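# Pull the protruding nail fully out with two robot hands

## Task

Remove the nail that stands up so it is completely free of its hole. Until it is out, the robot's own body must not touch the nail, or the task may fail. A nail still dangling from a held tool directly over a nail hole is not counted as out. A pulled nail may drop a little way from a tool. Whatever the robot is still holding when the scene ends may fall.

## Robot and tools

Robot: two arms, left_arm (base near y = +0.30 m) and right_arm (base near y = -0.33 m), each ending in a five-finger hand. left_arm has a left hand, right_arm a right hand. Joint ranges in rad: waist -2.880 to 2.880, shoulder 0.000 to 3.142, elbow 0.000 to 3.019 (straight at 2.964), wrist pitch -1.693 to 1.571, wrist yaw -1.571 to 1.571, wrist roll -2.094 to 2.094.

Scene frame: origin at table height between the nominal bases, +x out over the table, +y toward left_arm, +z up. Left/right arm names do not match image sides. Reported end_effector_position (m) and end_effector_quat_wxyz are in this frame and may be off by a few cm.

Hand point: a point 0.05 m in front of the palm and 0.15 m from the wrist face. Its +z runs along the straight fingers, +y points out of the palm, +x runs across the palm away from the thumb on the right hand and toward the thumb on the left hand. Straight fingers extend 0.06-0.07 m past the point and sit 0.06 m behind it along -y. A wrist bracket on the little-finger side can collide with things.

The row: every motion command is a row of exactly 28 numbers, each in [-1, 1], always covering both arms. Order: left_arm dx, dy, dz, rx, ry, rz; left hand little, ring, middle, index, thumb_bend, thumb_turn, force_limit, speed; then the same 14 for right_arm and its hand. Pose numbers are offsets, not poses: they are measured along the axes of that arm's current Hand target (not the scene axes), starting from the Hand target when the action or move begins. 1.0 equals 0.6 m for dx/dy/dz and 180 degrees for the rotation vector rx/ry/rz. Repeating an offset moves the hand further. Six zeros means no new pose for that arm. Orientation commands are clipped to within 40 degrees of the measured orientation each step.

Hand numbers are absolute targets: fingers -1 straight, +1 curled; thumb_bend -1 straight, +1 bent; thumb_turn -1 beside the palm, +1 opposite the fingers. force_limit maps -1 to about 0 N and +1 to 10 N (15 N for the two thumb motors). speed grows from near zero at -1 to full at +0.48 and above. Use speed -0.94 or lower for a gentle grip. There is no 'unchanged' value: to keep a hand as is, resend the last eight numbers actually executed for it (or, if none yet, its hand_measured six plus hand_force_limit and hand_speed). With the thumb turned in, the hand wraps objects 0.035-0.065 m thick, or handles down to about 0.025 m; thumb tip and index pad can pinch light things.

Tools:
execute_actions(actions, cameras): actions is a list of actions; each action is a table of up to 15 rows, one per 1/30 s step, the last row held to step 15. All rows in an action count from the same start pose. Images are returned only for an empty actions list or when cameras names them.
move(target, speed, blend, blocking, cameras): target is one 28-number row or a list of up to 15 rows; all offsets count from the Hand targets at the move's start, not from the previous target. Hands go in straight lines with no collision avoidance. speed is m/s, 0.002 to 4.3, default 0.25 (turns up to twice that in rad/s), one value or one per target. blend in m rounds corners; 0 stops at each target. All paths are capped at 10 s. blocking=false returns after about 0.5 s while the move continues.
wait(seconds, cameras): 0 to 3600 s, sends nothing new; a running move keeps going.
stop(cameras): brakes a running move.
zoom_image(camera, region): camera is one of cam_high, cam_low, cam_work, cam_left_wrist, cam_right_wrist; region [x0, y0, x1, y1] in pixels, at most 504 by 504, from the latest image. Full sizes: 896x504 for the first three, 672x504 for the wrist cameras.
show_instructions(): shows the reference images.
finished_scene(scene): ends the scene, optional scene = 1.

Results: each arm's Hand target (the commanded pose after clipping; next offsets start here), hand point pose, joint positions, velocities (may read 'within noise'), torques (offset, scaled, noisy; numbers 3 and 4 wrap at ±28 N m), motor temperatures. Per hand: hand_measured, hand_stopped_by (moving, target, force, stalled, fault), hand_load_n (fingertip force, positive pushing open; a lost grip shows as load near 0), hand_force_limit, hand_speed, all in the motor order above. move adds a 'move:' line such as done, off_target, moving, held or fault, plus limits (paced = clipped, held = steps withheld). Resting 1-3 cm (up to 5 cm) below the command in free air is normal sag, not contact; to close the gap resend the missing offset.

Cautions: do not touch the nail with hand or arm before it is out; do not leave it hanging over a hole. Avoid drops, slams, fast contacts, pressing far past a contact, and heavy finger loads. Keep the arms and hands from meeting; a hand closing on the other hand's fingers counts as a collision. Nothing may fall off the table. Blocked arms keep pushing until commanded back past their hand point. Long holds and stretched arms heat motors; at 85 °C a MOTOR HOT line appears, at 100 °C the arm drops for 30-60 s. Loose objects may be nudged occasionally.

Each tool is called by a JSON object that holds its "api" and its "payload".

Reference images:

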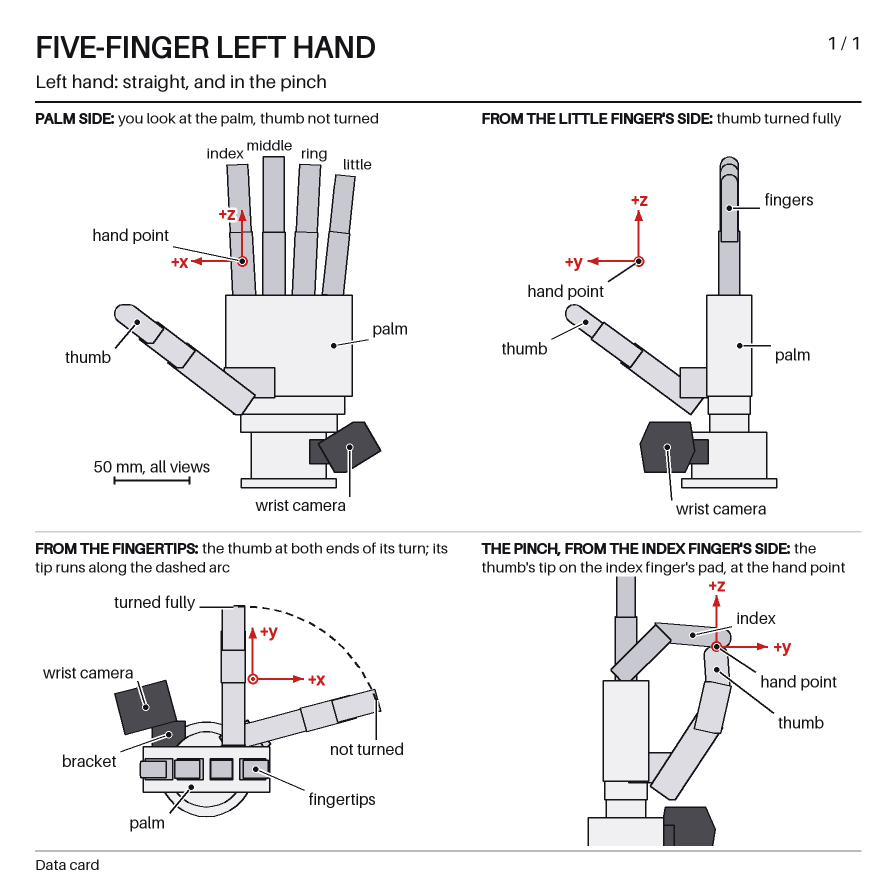

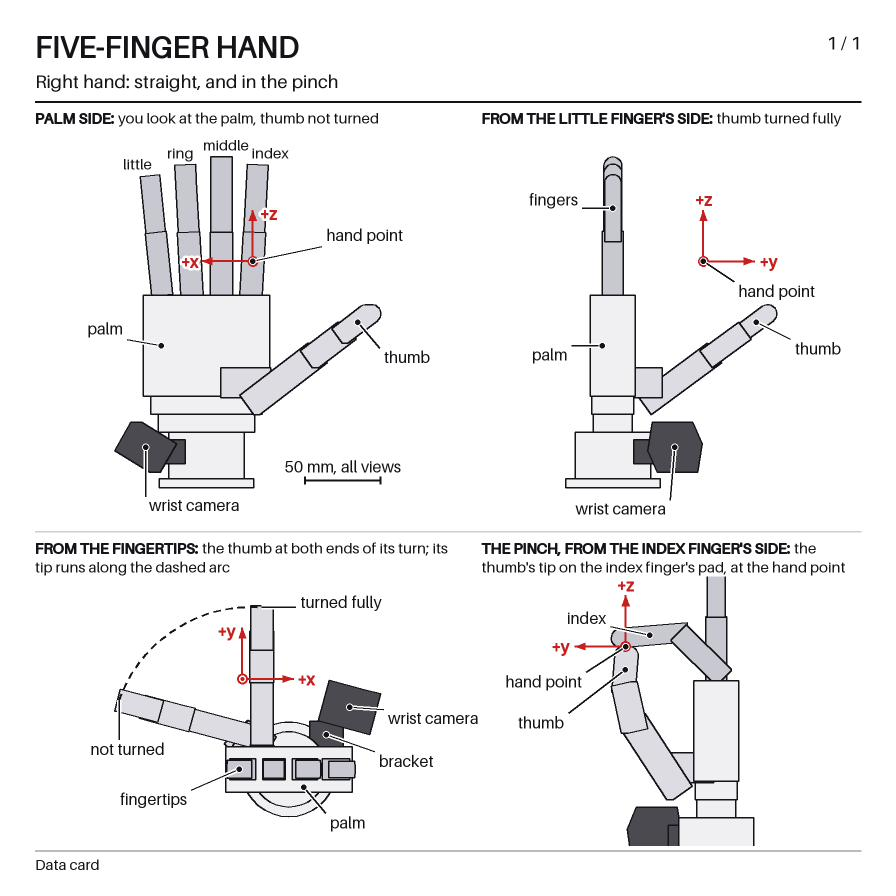

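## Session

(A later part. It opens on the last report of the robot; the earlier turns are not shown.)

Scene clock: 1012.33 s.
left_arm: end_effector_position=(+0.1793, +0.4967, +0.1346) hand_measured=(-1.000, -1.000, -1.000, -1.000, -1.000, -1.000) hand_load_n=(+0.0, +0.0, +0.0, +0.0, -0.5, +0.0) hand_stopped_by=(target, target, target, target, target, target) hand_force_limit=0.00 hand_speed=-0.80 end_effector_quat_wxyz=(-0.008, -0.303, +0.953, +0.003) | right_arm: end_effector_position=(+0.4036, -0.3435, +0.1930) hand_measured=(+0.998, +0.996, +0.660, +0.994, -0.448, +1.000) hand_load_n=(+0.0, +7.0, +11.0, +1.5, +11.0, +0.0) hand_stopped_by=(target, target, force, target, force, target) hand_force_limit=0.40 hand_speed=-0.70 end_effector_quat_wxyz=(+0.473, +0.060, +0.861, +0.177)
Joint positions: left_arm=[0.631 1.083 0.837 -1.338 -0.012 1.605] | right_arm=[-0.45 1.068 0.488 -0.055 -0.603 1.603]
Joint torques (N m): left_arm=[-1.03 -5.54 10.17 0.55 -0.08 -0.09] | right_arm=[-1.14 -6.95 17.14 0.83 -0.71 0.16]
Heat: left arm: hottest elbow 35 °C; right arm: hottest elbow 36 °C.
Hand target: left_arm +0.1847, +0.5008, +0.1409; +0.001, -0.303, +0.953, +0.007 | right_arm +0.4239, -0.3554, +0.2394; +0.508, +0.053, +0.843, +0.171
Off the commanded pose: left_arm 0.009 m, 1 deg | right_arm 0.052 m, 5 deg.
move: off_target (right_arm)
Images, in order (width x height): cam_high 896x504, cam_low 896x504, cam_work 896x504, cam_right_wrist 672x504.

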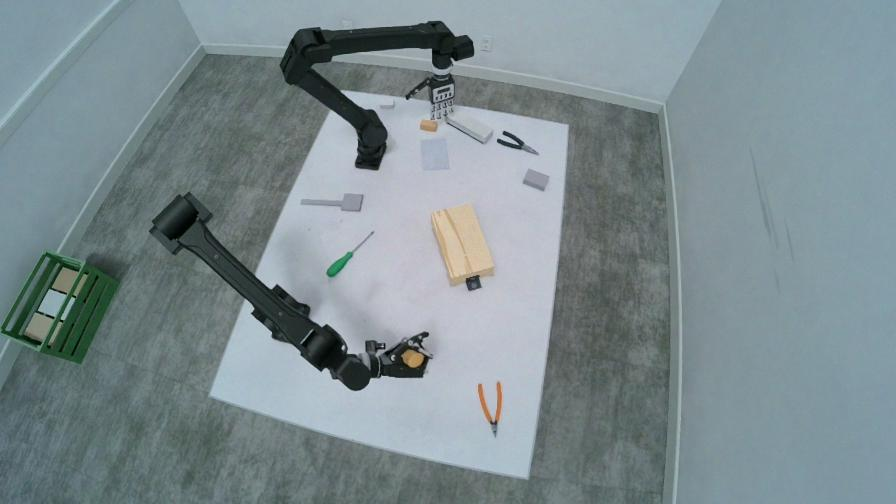

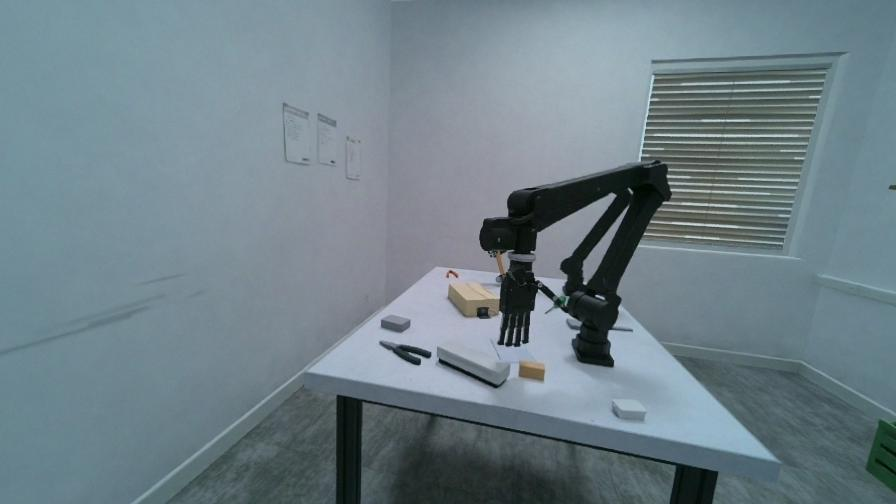

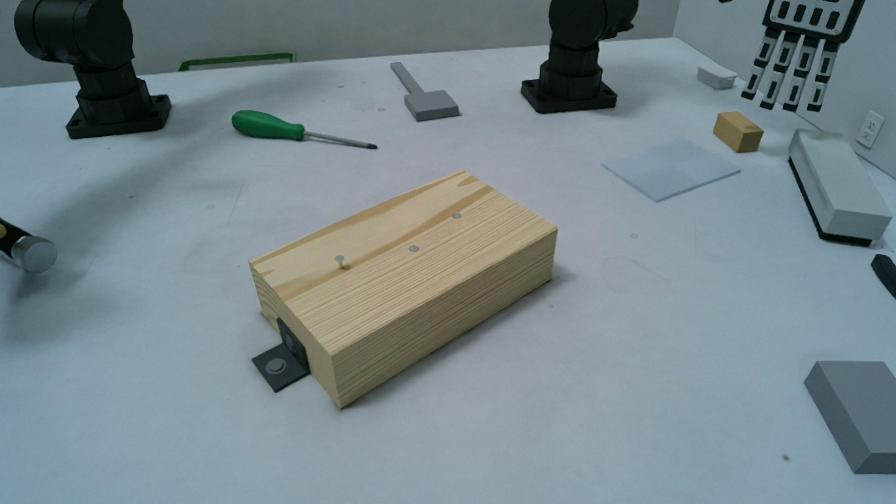

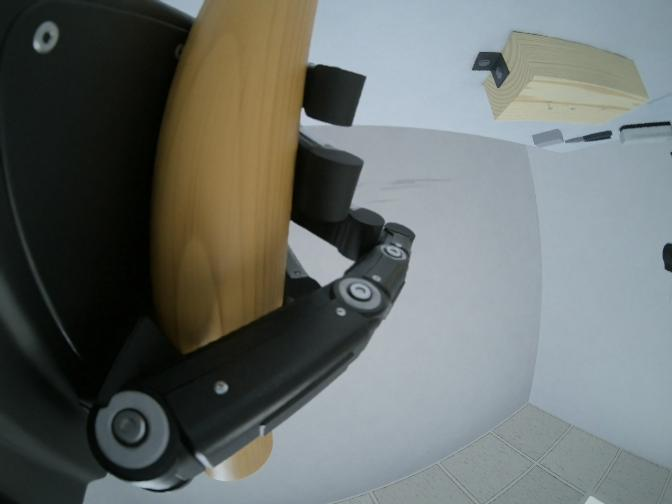

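{"api": "move", "payload": {"target": [0,0,0,0,0,0,-1,-1,-1,-1,-1,-1,0,-0.8, 0.0119,0.3722,-0.0417,-0.1621,-0.11,-0.15,0.998,0.998,0.998,0.995,0.9,1,0.4,-0.7], "speed": 0.12, "cameras": ["cam_high","cam_right_wrist","cam_low","cam_work"]}}

Scene clock: 1033.30 s.
left_arm: end_effector_position=(+0.1793, +0.4967, +0.1346) hand_measured=(-1.000, -1.000, -1.000, -1.000, -1.000, -1.000) hand_load_n=(+0.0, +0.0, +0.0, +0.0, +0.0, +0.0) hand_stopped_by=(target, target, target, target, target, target) hand_force_limit=0.00 hand_speed=-0.80 end_effector_quat_wxyz=(-0.008, -0.303, +0.953, +0.003) | right_arm: end_effector_position=(+0.3742, -0.1540, +0.3079) hand_measured=(+0.998, +0.998, +0.660, +0.994, -0.448, +1.000) hand_load_n=(+0.0, +0.5, +9.5, +0.0, +11.0, +0.0) hand_stopped_by=(target, target, force, target, force, target) hand_force_limit=0.40 hand_speed=-0.70 end_effector_quat_wxyz=(+0.652, -0.229, +0.679, +0.248)
Joint positions: left_arm=[0.631 1.083 0.837 -1.338 -0.012 1.605] | right_arm=[-0.021 1.053 0.47 0.547 -0.678 1.587]
Joint torques (N m): left_arm=[-1.14 -5.66 10.19 0.51 -0.09 -0.08] | right_arm=[-0.21 -4.37 12.96 2.14 -0.1 -0.08]
Heat: left arm: hottest elbow 35 °C; right arm: hottest elbow 38 °C.
Hand target: left_arm +0.1847, +0.5008, +0.1409; +0.001, -0.303, +0.953, +0.007 | right_arm +0.3801, -0.1503, +0.3204; +0.665, -0.241, +0.665, +0.242
Off the commanded pose: left_arm 0.009 m, 1 deg | right_arm 0.014 m, 3 deg.
move: off_target (right_arm)
Images, in order (width x height): cam_high 896x504, cam_low 896x504, cam_work 896x504, cam_right_wrist 672x504.

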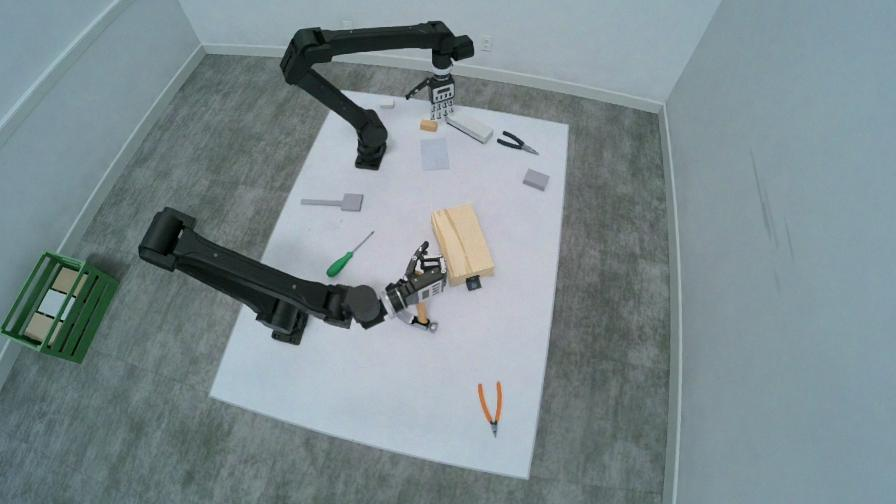

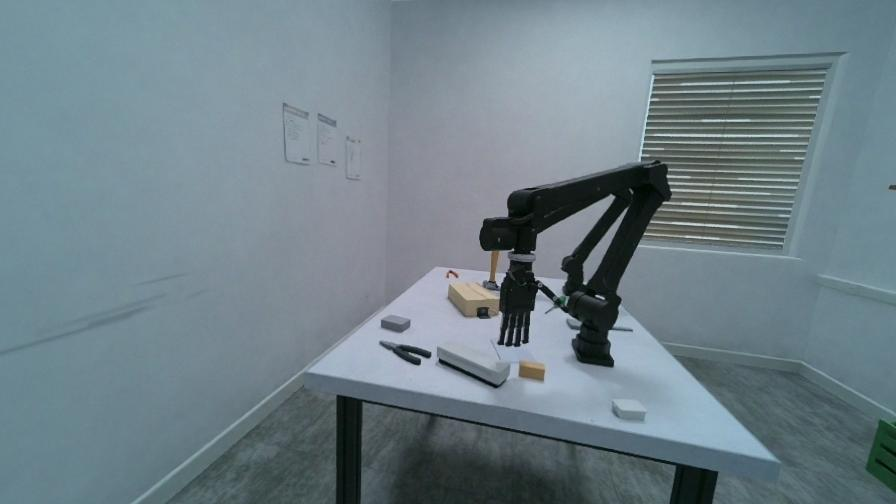

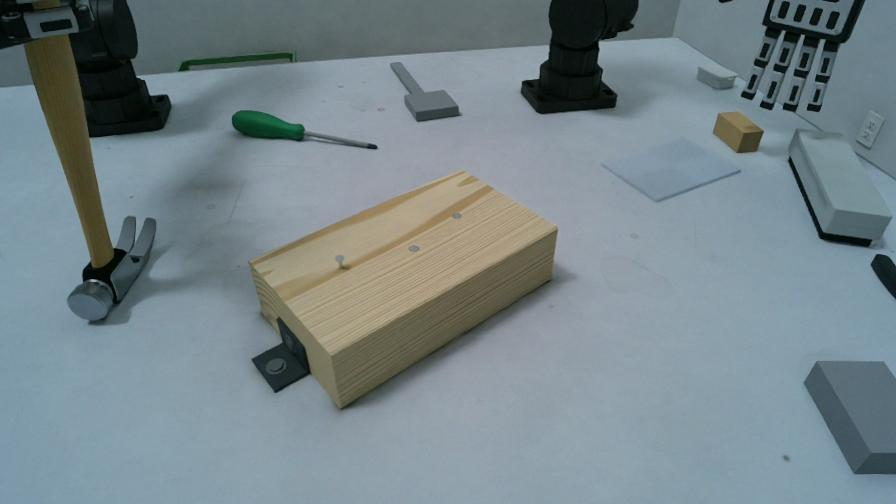

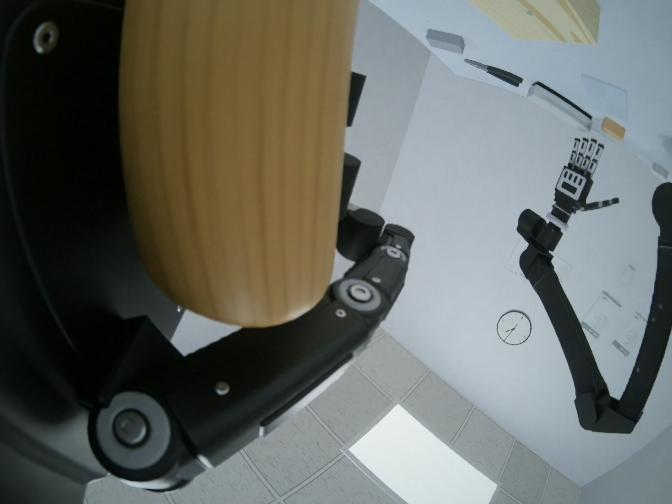

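{"api": "zoom_image", "payload": {"camera": "cam_work", "region": [0, 0, 260, 380]}}

{"api": "zoom_image", "payload": {"camera": "cam_high", "region": [350, 220, 510, 350]}}

{"api": "zoom_image", "payload": {"camera": "cam_low", "region": [440, 200, 560, 320]}}

Scaled by 1.326 from the camera's image (finer frame: 1280x720).

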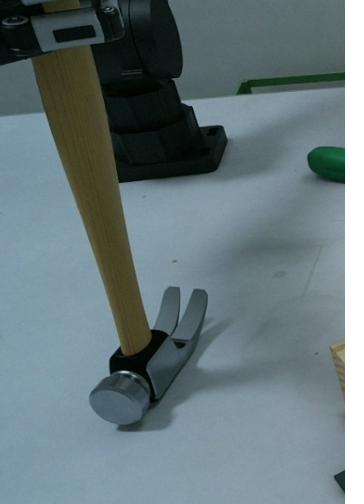

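Scaled by 3.150 from the camera's image (finer frame: 1280x720).

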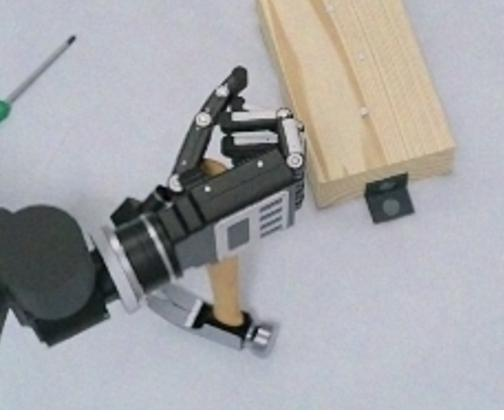

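Scaled by 4.200 from the camera's image (finer frame: 1280x720).

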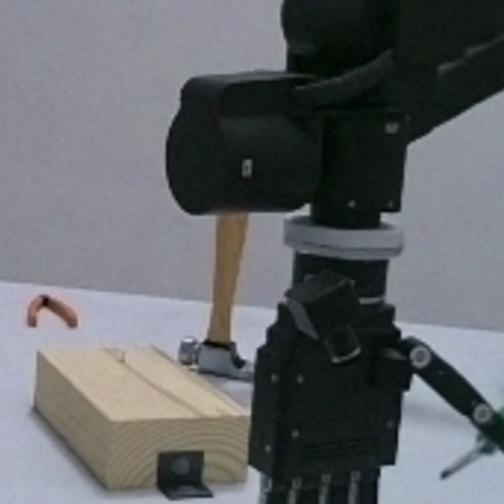

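{"api": "move", "payload": {"target": [0,0,0,0,0,0,-1,-1,-1,-1,-1,-1,0,-0.8, 0.1,0,0,0,0,0,0.998,0.998,0.998,0.995,0.9,1,0.4,-0.7], "speed": 0.06, "cameras": ["cam_high","cam_right_wrist","cam_work"]}}

{"api": "zoom_image", "payload": {"camera": "cam_high", "region": [350, 220, 510, 350]}}

Scene clock: 1064.53 s.
left_arm: end_effector_position=(+0.1793, +0.4967, +0.1346) hand_measured=(-1.000, -1.000, -1.000, -1.000, -1.000, -1.000) hand_load_n=(+0.0, +0.0, +0.0, +0.0, +0.0, +0.0) hand_stopped_by=(target, target, target, target, target, target) hand_force_limit=0.00 hand_speed=-0.80 end_effector_quat_wxyz=(-0.008, -0.303, +0.953, +0.003) | right_arm: end_effector_position=(+0.3822, -0.1539, +0.3038) hand_measured=(+0.998, +0.998, +0.660, +0.994, -0.448, +1.000) hand_load_n=(+0.0, +0.0, +9.5, +0.0, +11.5, +0.0) hand_stopped_by=(target, target, force, target, force, target) hand_force_limit=0.40 hand_speed=-0.70 end_effector_quat_wxyz=(+0.695, -0.243, +0.634, +0.235)
Joint positions: left_arm=[0.631 1.083 0.837 -1.338 -0.012 1.605] | right_arm=[-0.021 1.178 0.453 0.825 -0.68 1.595]
Joint torques (N m): left_arm=[-0.79 -5.66 10.19 0.58 -0.07 -0.11] | right_arm=[-0.15 -1.79 5.3 0.96 -0.13 -0.19]
Heat: left arm: hottest elbow 35 °C; right arm: hottest elbow 38 °C.
Hand target: left_arm +0.1847, +0.5008, +0.1409; +0.001, -0.303, +0.953, +0.007 | right_arm +0.3800, -0.1503, +0.2603; +0.665, -0.241, +0.665, +0.242
Off the commanded pose: left_arm 0.009 m, 1 deg | right_arm 0.044 m, 5 deg.
move: off_target (right_arm)
Images, in order (width x height): cam_high 896x504, cam_work 896x504, cam_right_wrist 672x504.

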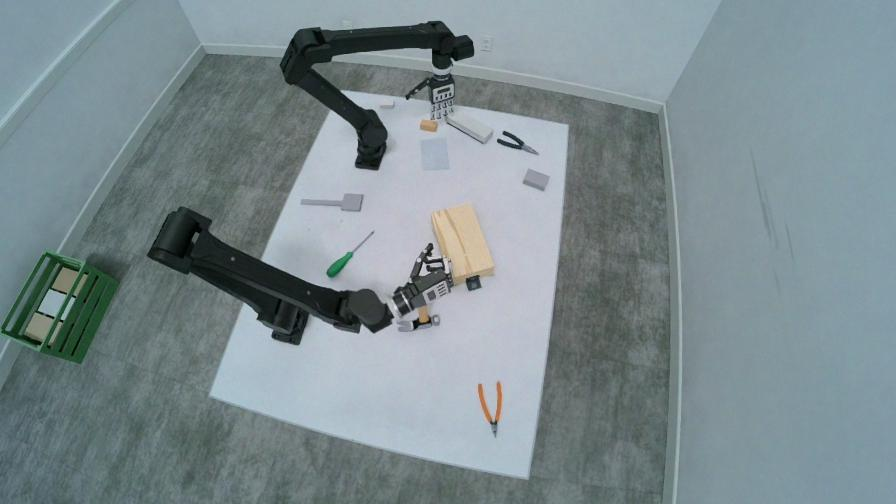

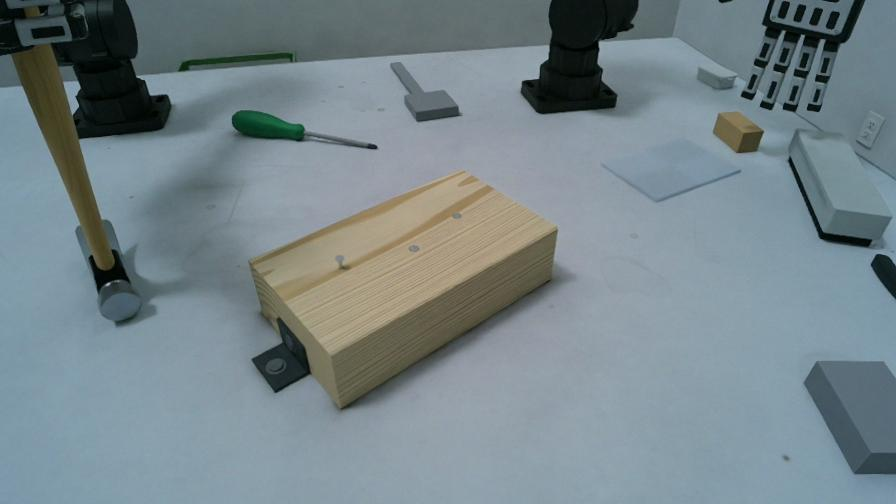

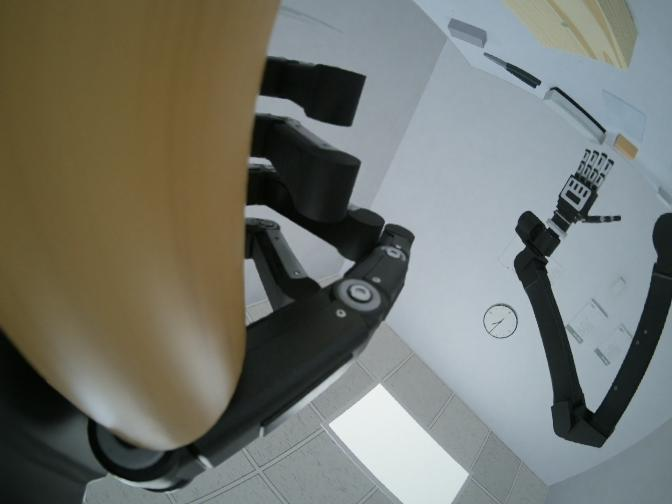

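Scaled by 3.150 from the camera's image (finer frame: 1280x720).

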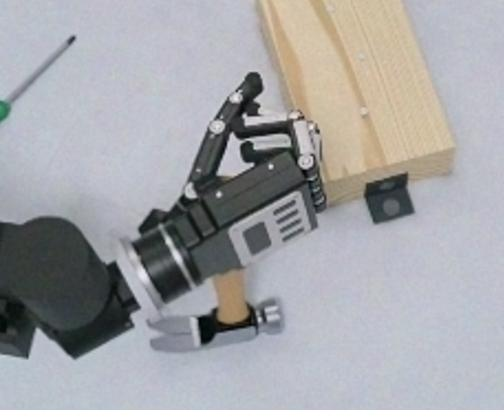

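{"api": "move", "payload": {"target": [0,0,0,0,0,0,-1,-1,-1,-1,-1,-1,0,-0.8, -0.06,-0.03,0,0,0,0,0.998,0.998,0.998,0.995,0.9,1,0.4,-0.7], "speed": 0.04, "cameras": ["cam_high","cam_right_wrist","cam_work"]}}

{"api": "zoom_image", "payload": {"camera": "cam_high", "region": [350, 220, 510, 350]}}

{"api": "zoom_image", "payload": {"camera": "cam_work", "region": [0, 0, 260, 380]}}

Scene clock: 1095.40 s.
left_arm: end_effector_position=(+0.1793, +0.4967, +0.1346) hand_measured=(-1.000, -1.000, -1.000, -1.000, -1.000, -1.000) hand_load_n=(+0.0, +0.0, +0.0, +0.0, +0.0, +0.0) hand_stopped_by=(target, target, target, target, target, target) hand_force_limit=0.00 hand_speed=-0.80 end_effector_quat_wxyz=(-0.008, -0.303, +0.953, +0.003) | right_arm: end_effector_position=(+0.3853, -0.1616, +0.3018) hand_measured=(+0.998, +0.998, +0.660, +0.994, -0.448, +1.000) hand_load_n=(+0.0, +0.0, +9.5, +0.0, +11.0, +0.0) hand_stopped_by=(target, target, force, target, force, target) hand_force_limit=0.40 hand_speed=-0.70 end_effector_quat_wxyz=(+0.671, -0.239, +0.657, +0.247)
Joint positions: left_arm=[0.631 1.083 0.837 -1.338 -0.012 1.605] | right_arm=[-0.051 1.155 0.475 0.711 -0.723 1.595]
Joint torques (N m): left_arm=[-1.03 -5.66 10.19 0.58 -0.08 -0.09] | right_arm=[-1.26 -4.07 10.88 0.08 -0.17 -0.14]
Heat: left arm: hottest elbow 35 °C; right arm: hottest elbow 34 °C.
Hand target: left_arm +0.1847, +0.5008, +0.1409; +0.001, -0.303, +0.953, +0.007 | right_arm +0.3916, -0.1641, +0.2963; +0.664, -0.241, +0.665, +0.242
Off the commanded pose: left_arm 0.009 m, 1 deg | right_arm 0.009 m, 1 deg.
move: done
Images, in order (width x height): cam_high 896x504, cam_work 896x504, cam_right_wrist 672x504.

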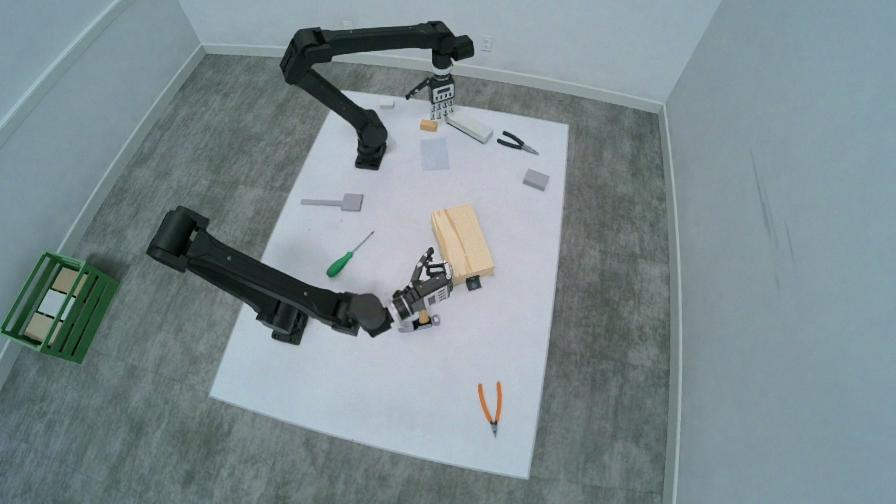

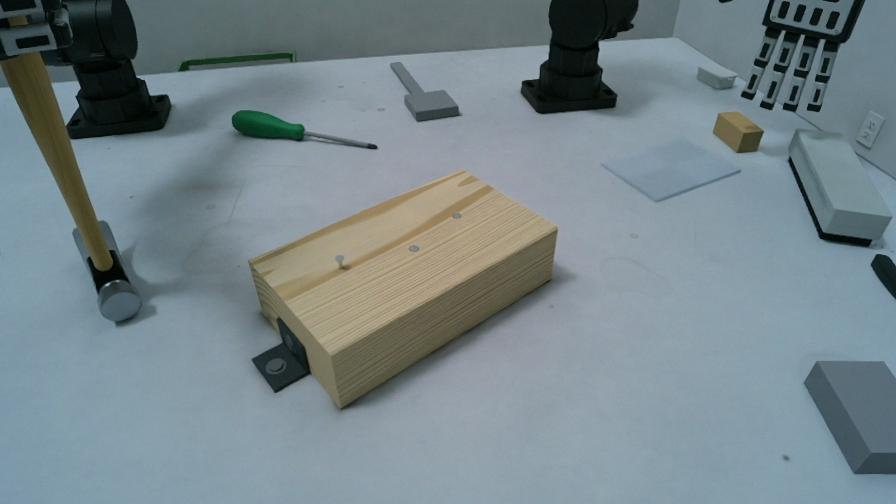

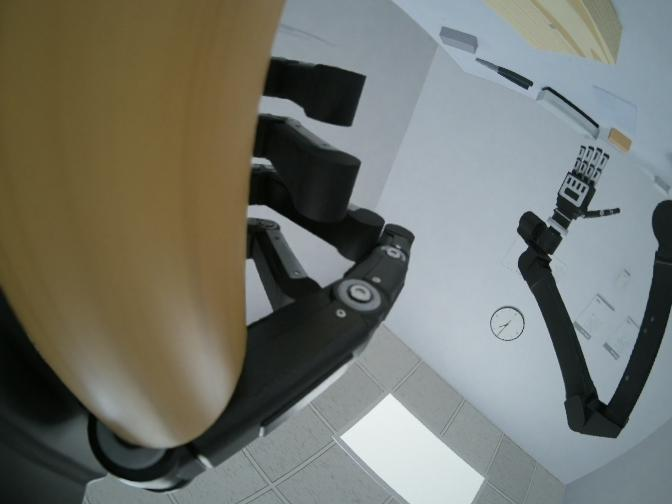

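Scaled by 3.150 from the camera's image (finer frame: 1280x720).

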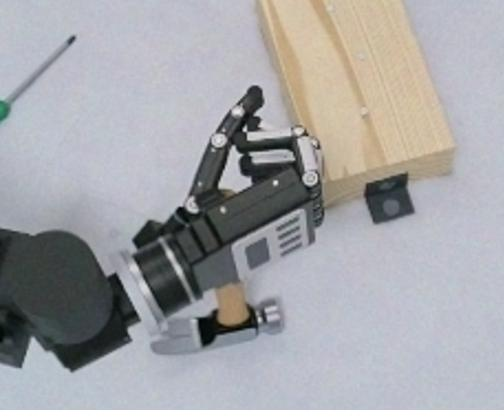

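Scaled by 1.326 from the camera's image (finer frame: 1280x720).

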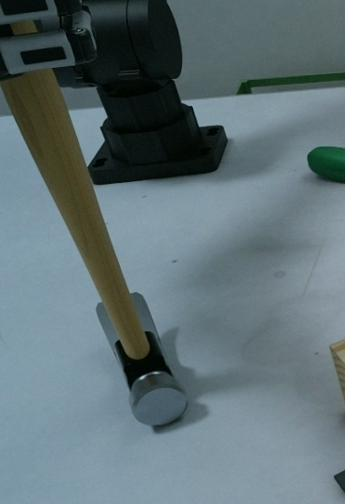

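{"api": "move", "payload": {"target": [0,0,0,0,0,0,-1,-1,-1,-1,-1,-1,0,-0.8, 0,0,0,0,0,0,0.998,0.998,0.998,0.995,-0.8,-1,0.4,-0.6], "speed": 0.04, "cameras": ["cam_high","cam_right_wrist","cam_work"]}}

{"api": "zoom_image", "payload": {"camera": "cam_high", "region": [350, 220, 510, 350]}}

Scene clock: 1121.10 s.
left_arm: end_effector_position=(+0.1793, +0.4967, +0.1346) hand_measured=(-1.000, -1.000, -1.000, -1.000, -1.000, -1.000) hand_load_n=(+0.0, +0.0, +0.0, +0.0, +0.0, +0.0) hand_stopped_by=(target, target, target, target, target, target) hand_force_limit=0.00 hand_speed=-0.80 end_effector_quat_wxyz=(-0.008, -0.303, +0.953, +0.003) | right_arm: end_effector_position=(+0.3857, -0.1614, +0.2984) hand_measured=(+0.998, +0.998, +0.660, +0.994, -0.800, -1.000) hand_load_n=(+0.0, +0.0, +0.0, +0.0, +0.0, +0.0) hand_stopped_by=(target, target, force, target, target, target) hand_force_limit=0.40 hand_speed=-0.60 end_effector_quat_wxyz=(+0.667, -0.240, +0.661, +0.247)
Joint positions: left_arm=[0.631 1.083 0.837 -1.338 -0.012 1.605] | right_arm=[-0.051 1.155 0.475 0.695 -0.724 1.587]
Joint torques (N m): left_arm=[-0.85 -5.48 10.26 0.57 -0.06 -0.07] | right_arm=[-1.96 -4.72 10.91 0.64 -0.12 -0.16]
Heat: left arm: hottest elbow 35 °C; right arm: hottest elbow 34 °C.
Hand target: left_arm +0.1847, +0.5008, +0.1409; +0.001, -0.303, +0.953, +0.007 | right_arm +0.3916, -0.1641, +0.2963; +0.665, -0.241, +0.665, +0.242
Off the commanded pose: left_arm 0.009 m, 1 deg | right_arm 0.007 m, 1 deg.
move: done
Images, in order (width x height): cam_high 896x504, cam_work 896x504, cam_right_wrist 672x504.

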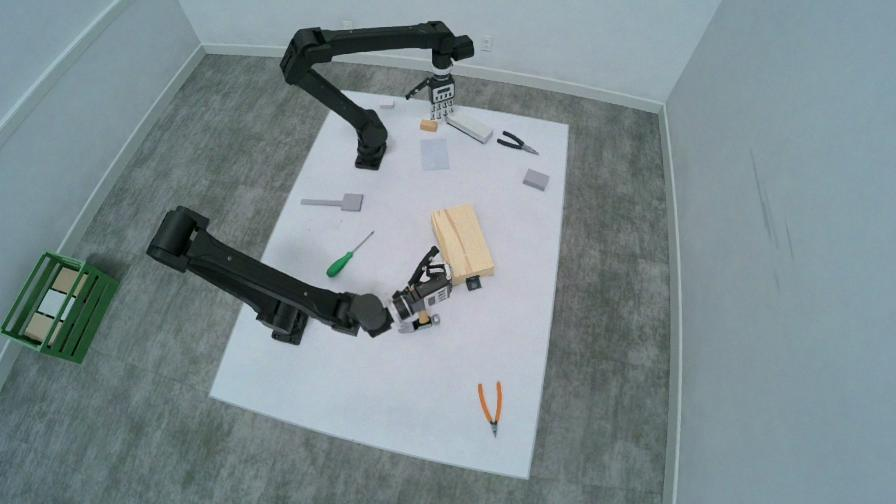

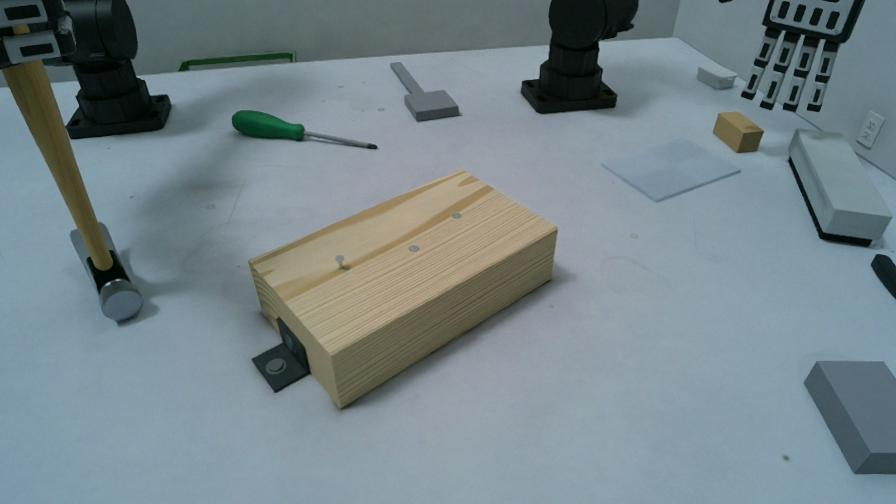

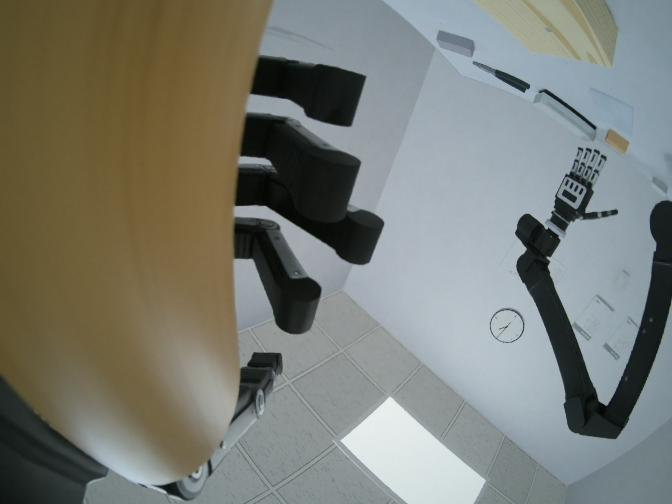

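Scaled by 3.150 from the camera's image (finer frame: 1280x720).

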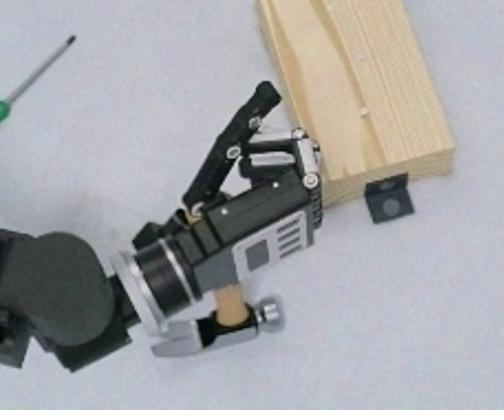

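{"api": "move", "payload": {"target": [0,0,0,0,0,0,-1,-1,-1,-1,-1,-1,0,-0.8, 0,0,-0.075,0,0,0,-0.3,-0.3,-0.3,-0.3,-0.8,-1,0.4,-0.4], "speed": 0.03, "cameras": ["cam_high","cam_right_wrist","cam_work"]}}

{"api": "zoom_image", "payload": {"camera": "cam_high", "region": [350, 220, 510, 350]}}

Scene clock: 1132.00 s.
left_arm: end_effector_position=(+0.1793, +0.4967, +0.1346) hand_measured=(-1.000, -1.000, -1.000, -1.000, -1.000, -1.000) hand_load_n=(+0.0, +0.0, +0.0, +0.0, -0.5, +0.0) hand_stopped_by=(target, target, target, target, target, target) hand_force_limit=0.00 hand_speed=-0.80 end_effector_quat_wxyz=(-0.008, -0.303, +0.953, +0.003) | right_arm: end_effector_position=(+0.3608, -0.1907, +0.3043) hand_measured=(-0.300, -0.300, -0.300, -0.300, -0.800, -1.000) hand_load_n=(+0.0, +0.0, +0.0, +0.0, +0.0, -0.5) hand_stopped_by=(target, target, target, target, target, target) hand_force_limit=0.40 hand_speed=-0.40 end_effector_quat_wxyz=(+0.669, -0.242, +0.659, +0.245)
Joint positions: left_arm=[0.631 1.083 0.837 -1.338 -0.012 1.605] | right_arm=[-0.159 1.064 0.432 0.655 -0.831 1.587]
Joint torques (N m): left_arm=[-1.08 -5.95 10.15 0.59 -0.09 -0.08] | right_arm=[-2.14 -5.71 8.44 0.61 -0.23 -0.11]
Heat: left arm: hottest elbow 35 °C; right arm: hottest elbow 34 °C.
Hand target: left_arm +0.1847, +0.5008, +0.1409; +0.001, -0.303, +0.953, +0.007 | right_arm +0.3571, -0.1929, +0.2964; +0.665, -0.241, +0.665, +0.242
Off the commanded pose: left_arm 0.009 m, 1 deg | right_arm 0.009 m, 1 deg.
move: done
Images, in order (width x height): cam_high 896x504, cam_work 896x504, cam_right_wrist 672x504.

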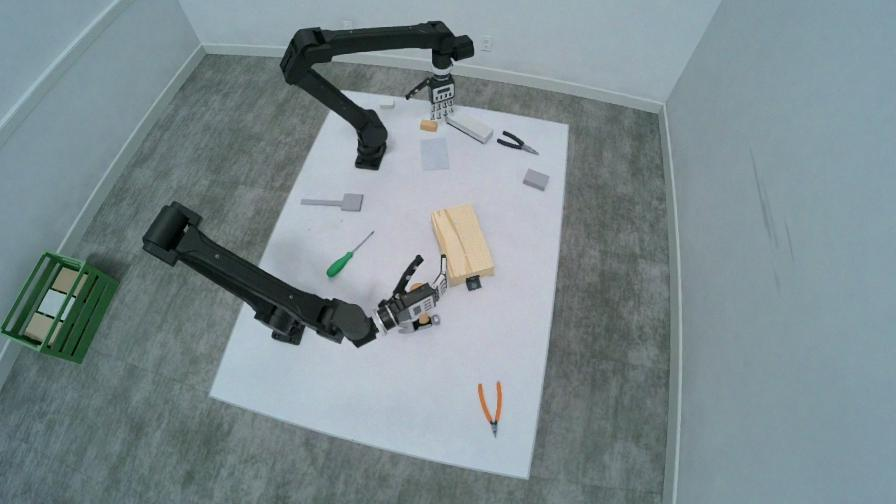

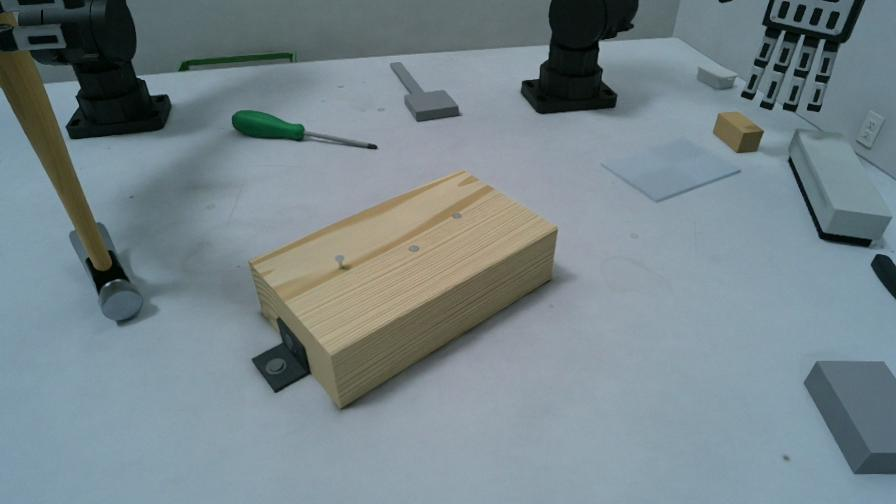

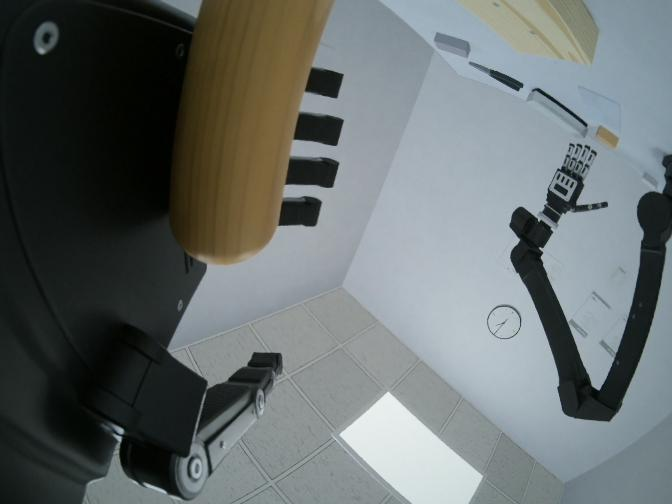

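Scaled by 3.150 from the camera's image (finer frame: 1280x720).

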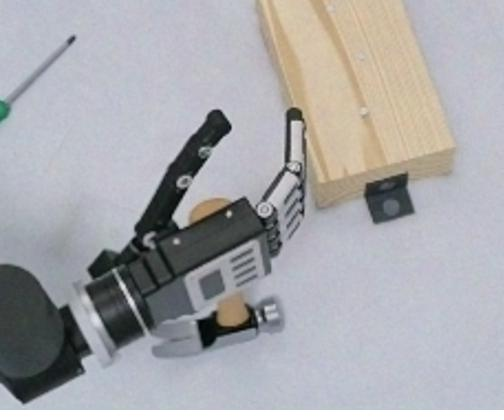

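{"api": "move", "payload": {"target": [0,0,0,0,0,0,-1,-1,-1,-1,-1,-1,0,-0.8, 0.13,0,-0.02,0,0,0,-0.3,-0.3,-0.3,-0.3,-0.8,-1,0.4,-0.4], "speed": 0.03, "cameras": ["cam_high","cam_right_wrist","cam_work"]}}

{"api": "zoom_image", "payload": {"camera": "cam_high", "region": [350, 220, 510, 350]}}

Scene clock: 1140.20 s.
left_arm: end_effector_position=(+0.1793, +0.4967, +0.1346) hand_measured=(-1.000, -1.000, -1.000, -1.000, -1.000, -1.000) hand_load_n=(+0.0, +0.0, +0.0, +0.0, +0.0, +0.0) hand_stopped_by=(target, target, target, target, target, target) hand_force_limit=0.00 hand_speed=-0.80 end_effector_quat_wxyz=(-0.008, -0.303, +0.953, +0.003) | right_arm: end_effector_position=(+0.3515, -0.1986, +0.2296) hand_measured=(-0.300, -0.300, -0.300, -0.300, -0.800, -1.000) hand_load_n=(+0.0, +0.0, +0.0, +0.0, +0.5, +0.0) hand_stopped_by=(target, target, target, target, target, target) hand_force_limit=0.40 hand_speed=-0.40 end_effector_quat_wxyz=(+0.668, -0.242, +0.659, +0.244)
Joint positions: left_arm=[0.631 1.083 0.837 -1.338 -0.012 1.605] | right_arm=[-0.192 1.302 0.315 1.006 -0.864 1.584]
Joint torques (N m): left_arm=[-0.91 -5.71 10.19 0.57 -0.05 -0.11] | right_arm=[-1.08 -4.07 5.71 1.74 -0.14 -0.15]
Heat: left arm: hottest elbow 35 °C; right arm: hottest elbow 34 °C.
Hand target: left_arm +0.1847, +0.5008, +0.1409; +0.001, -0.303, +0.953, +0.007 | right_arm +0.3479, -0.2005, +0.2183; +0.665, -0.241, +0.665, +0.242
Off the commanded pose: left_arm 0.009 m, 1 deg | right_arm 0.012 m, 1 deg.
move: off_target (right_arm)
Images, in order (width x height): cam_high 896x504, cam_work 896x504, cam_right_wrist 672x504.

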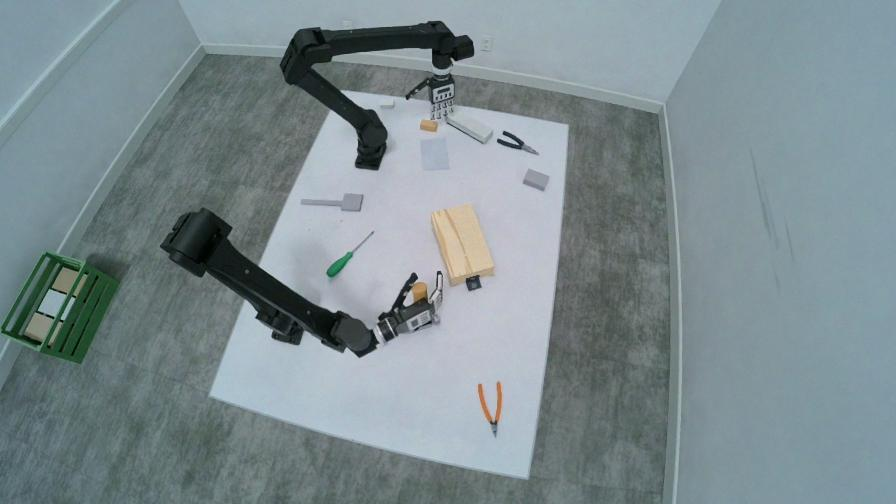

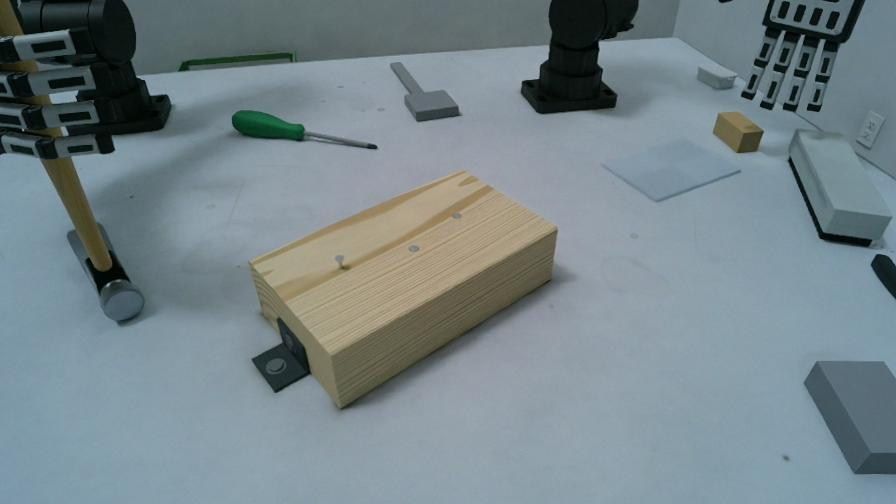

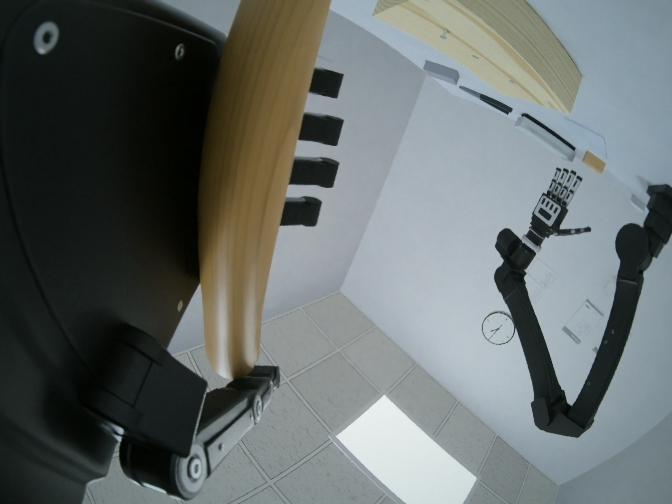

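Scaled by 3.150 from the camera's image (finer frame: 1280x720).

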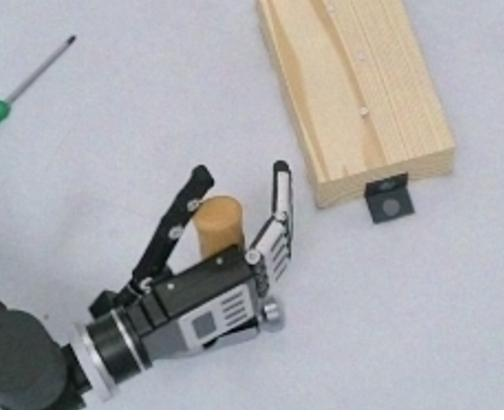

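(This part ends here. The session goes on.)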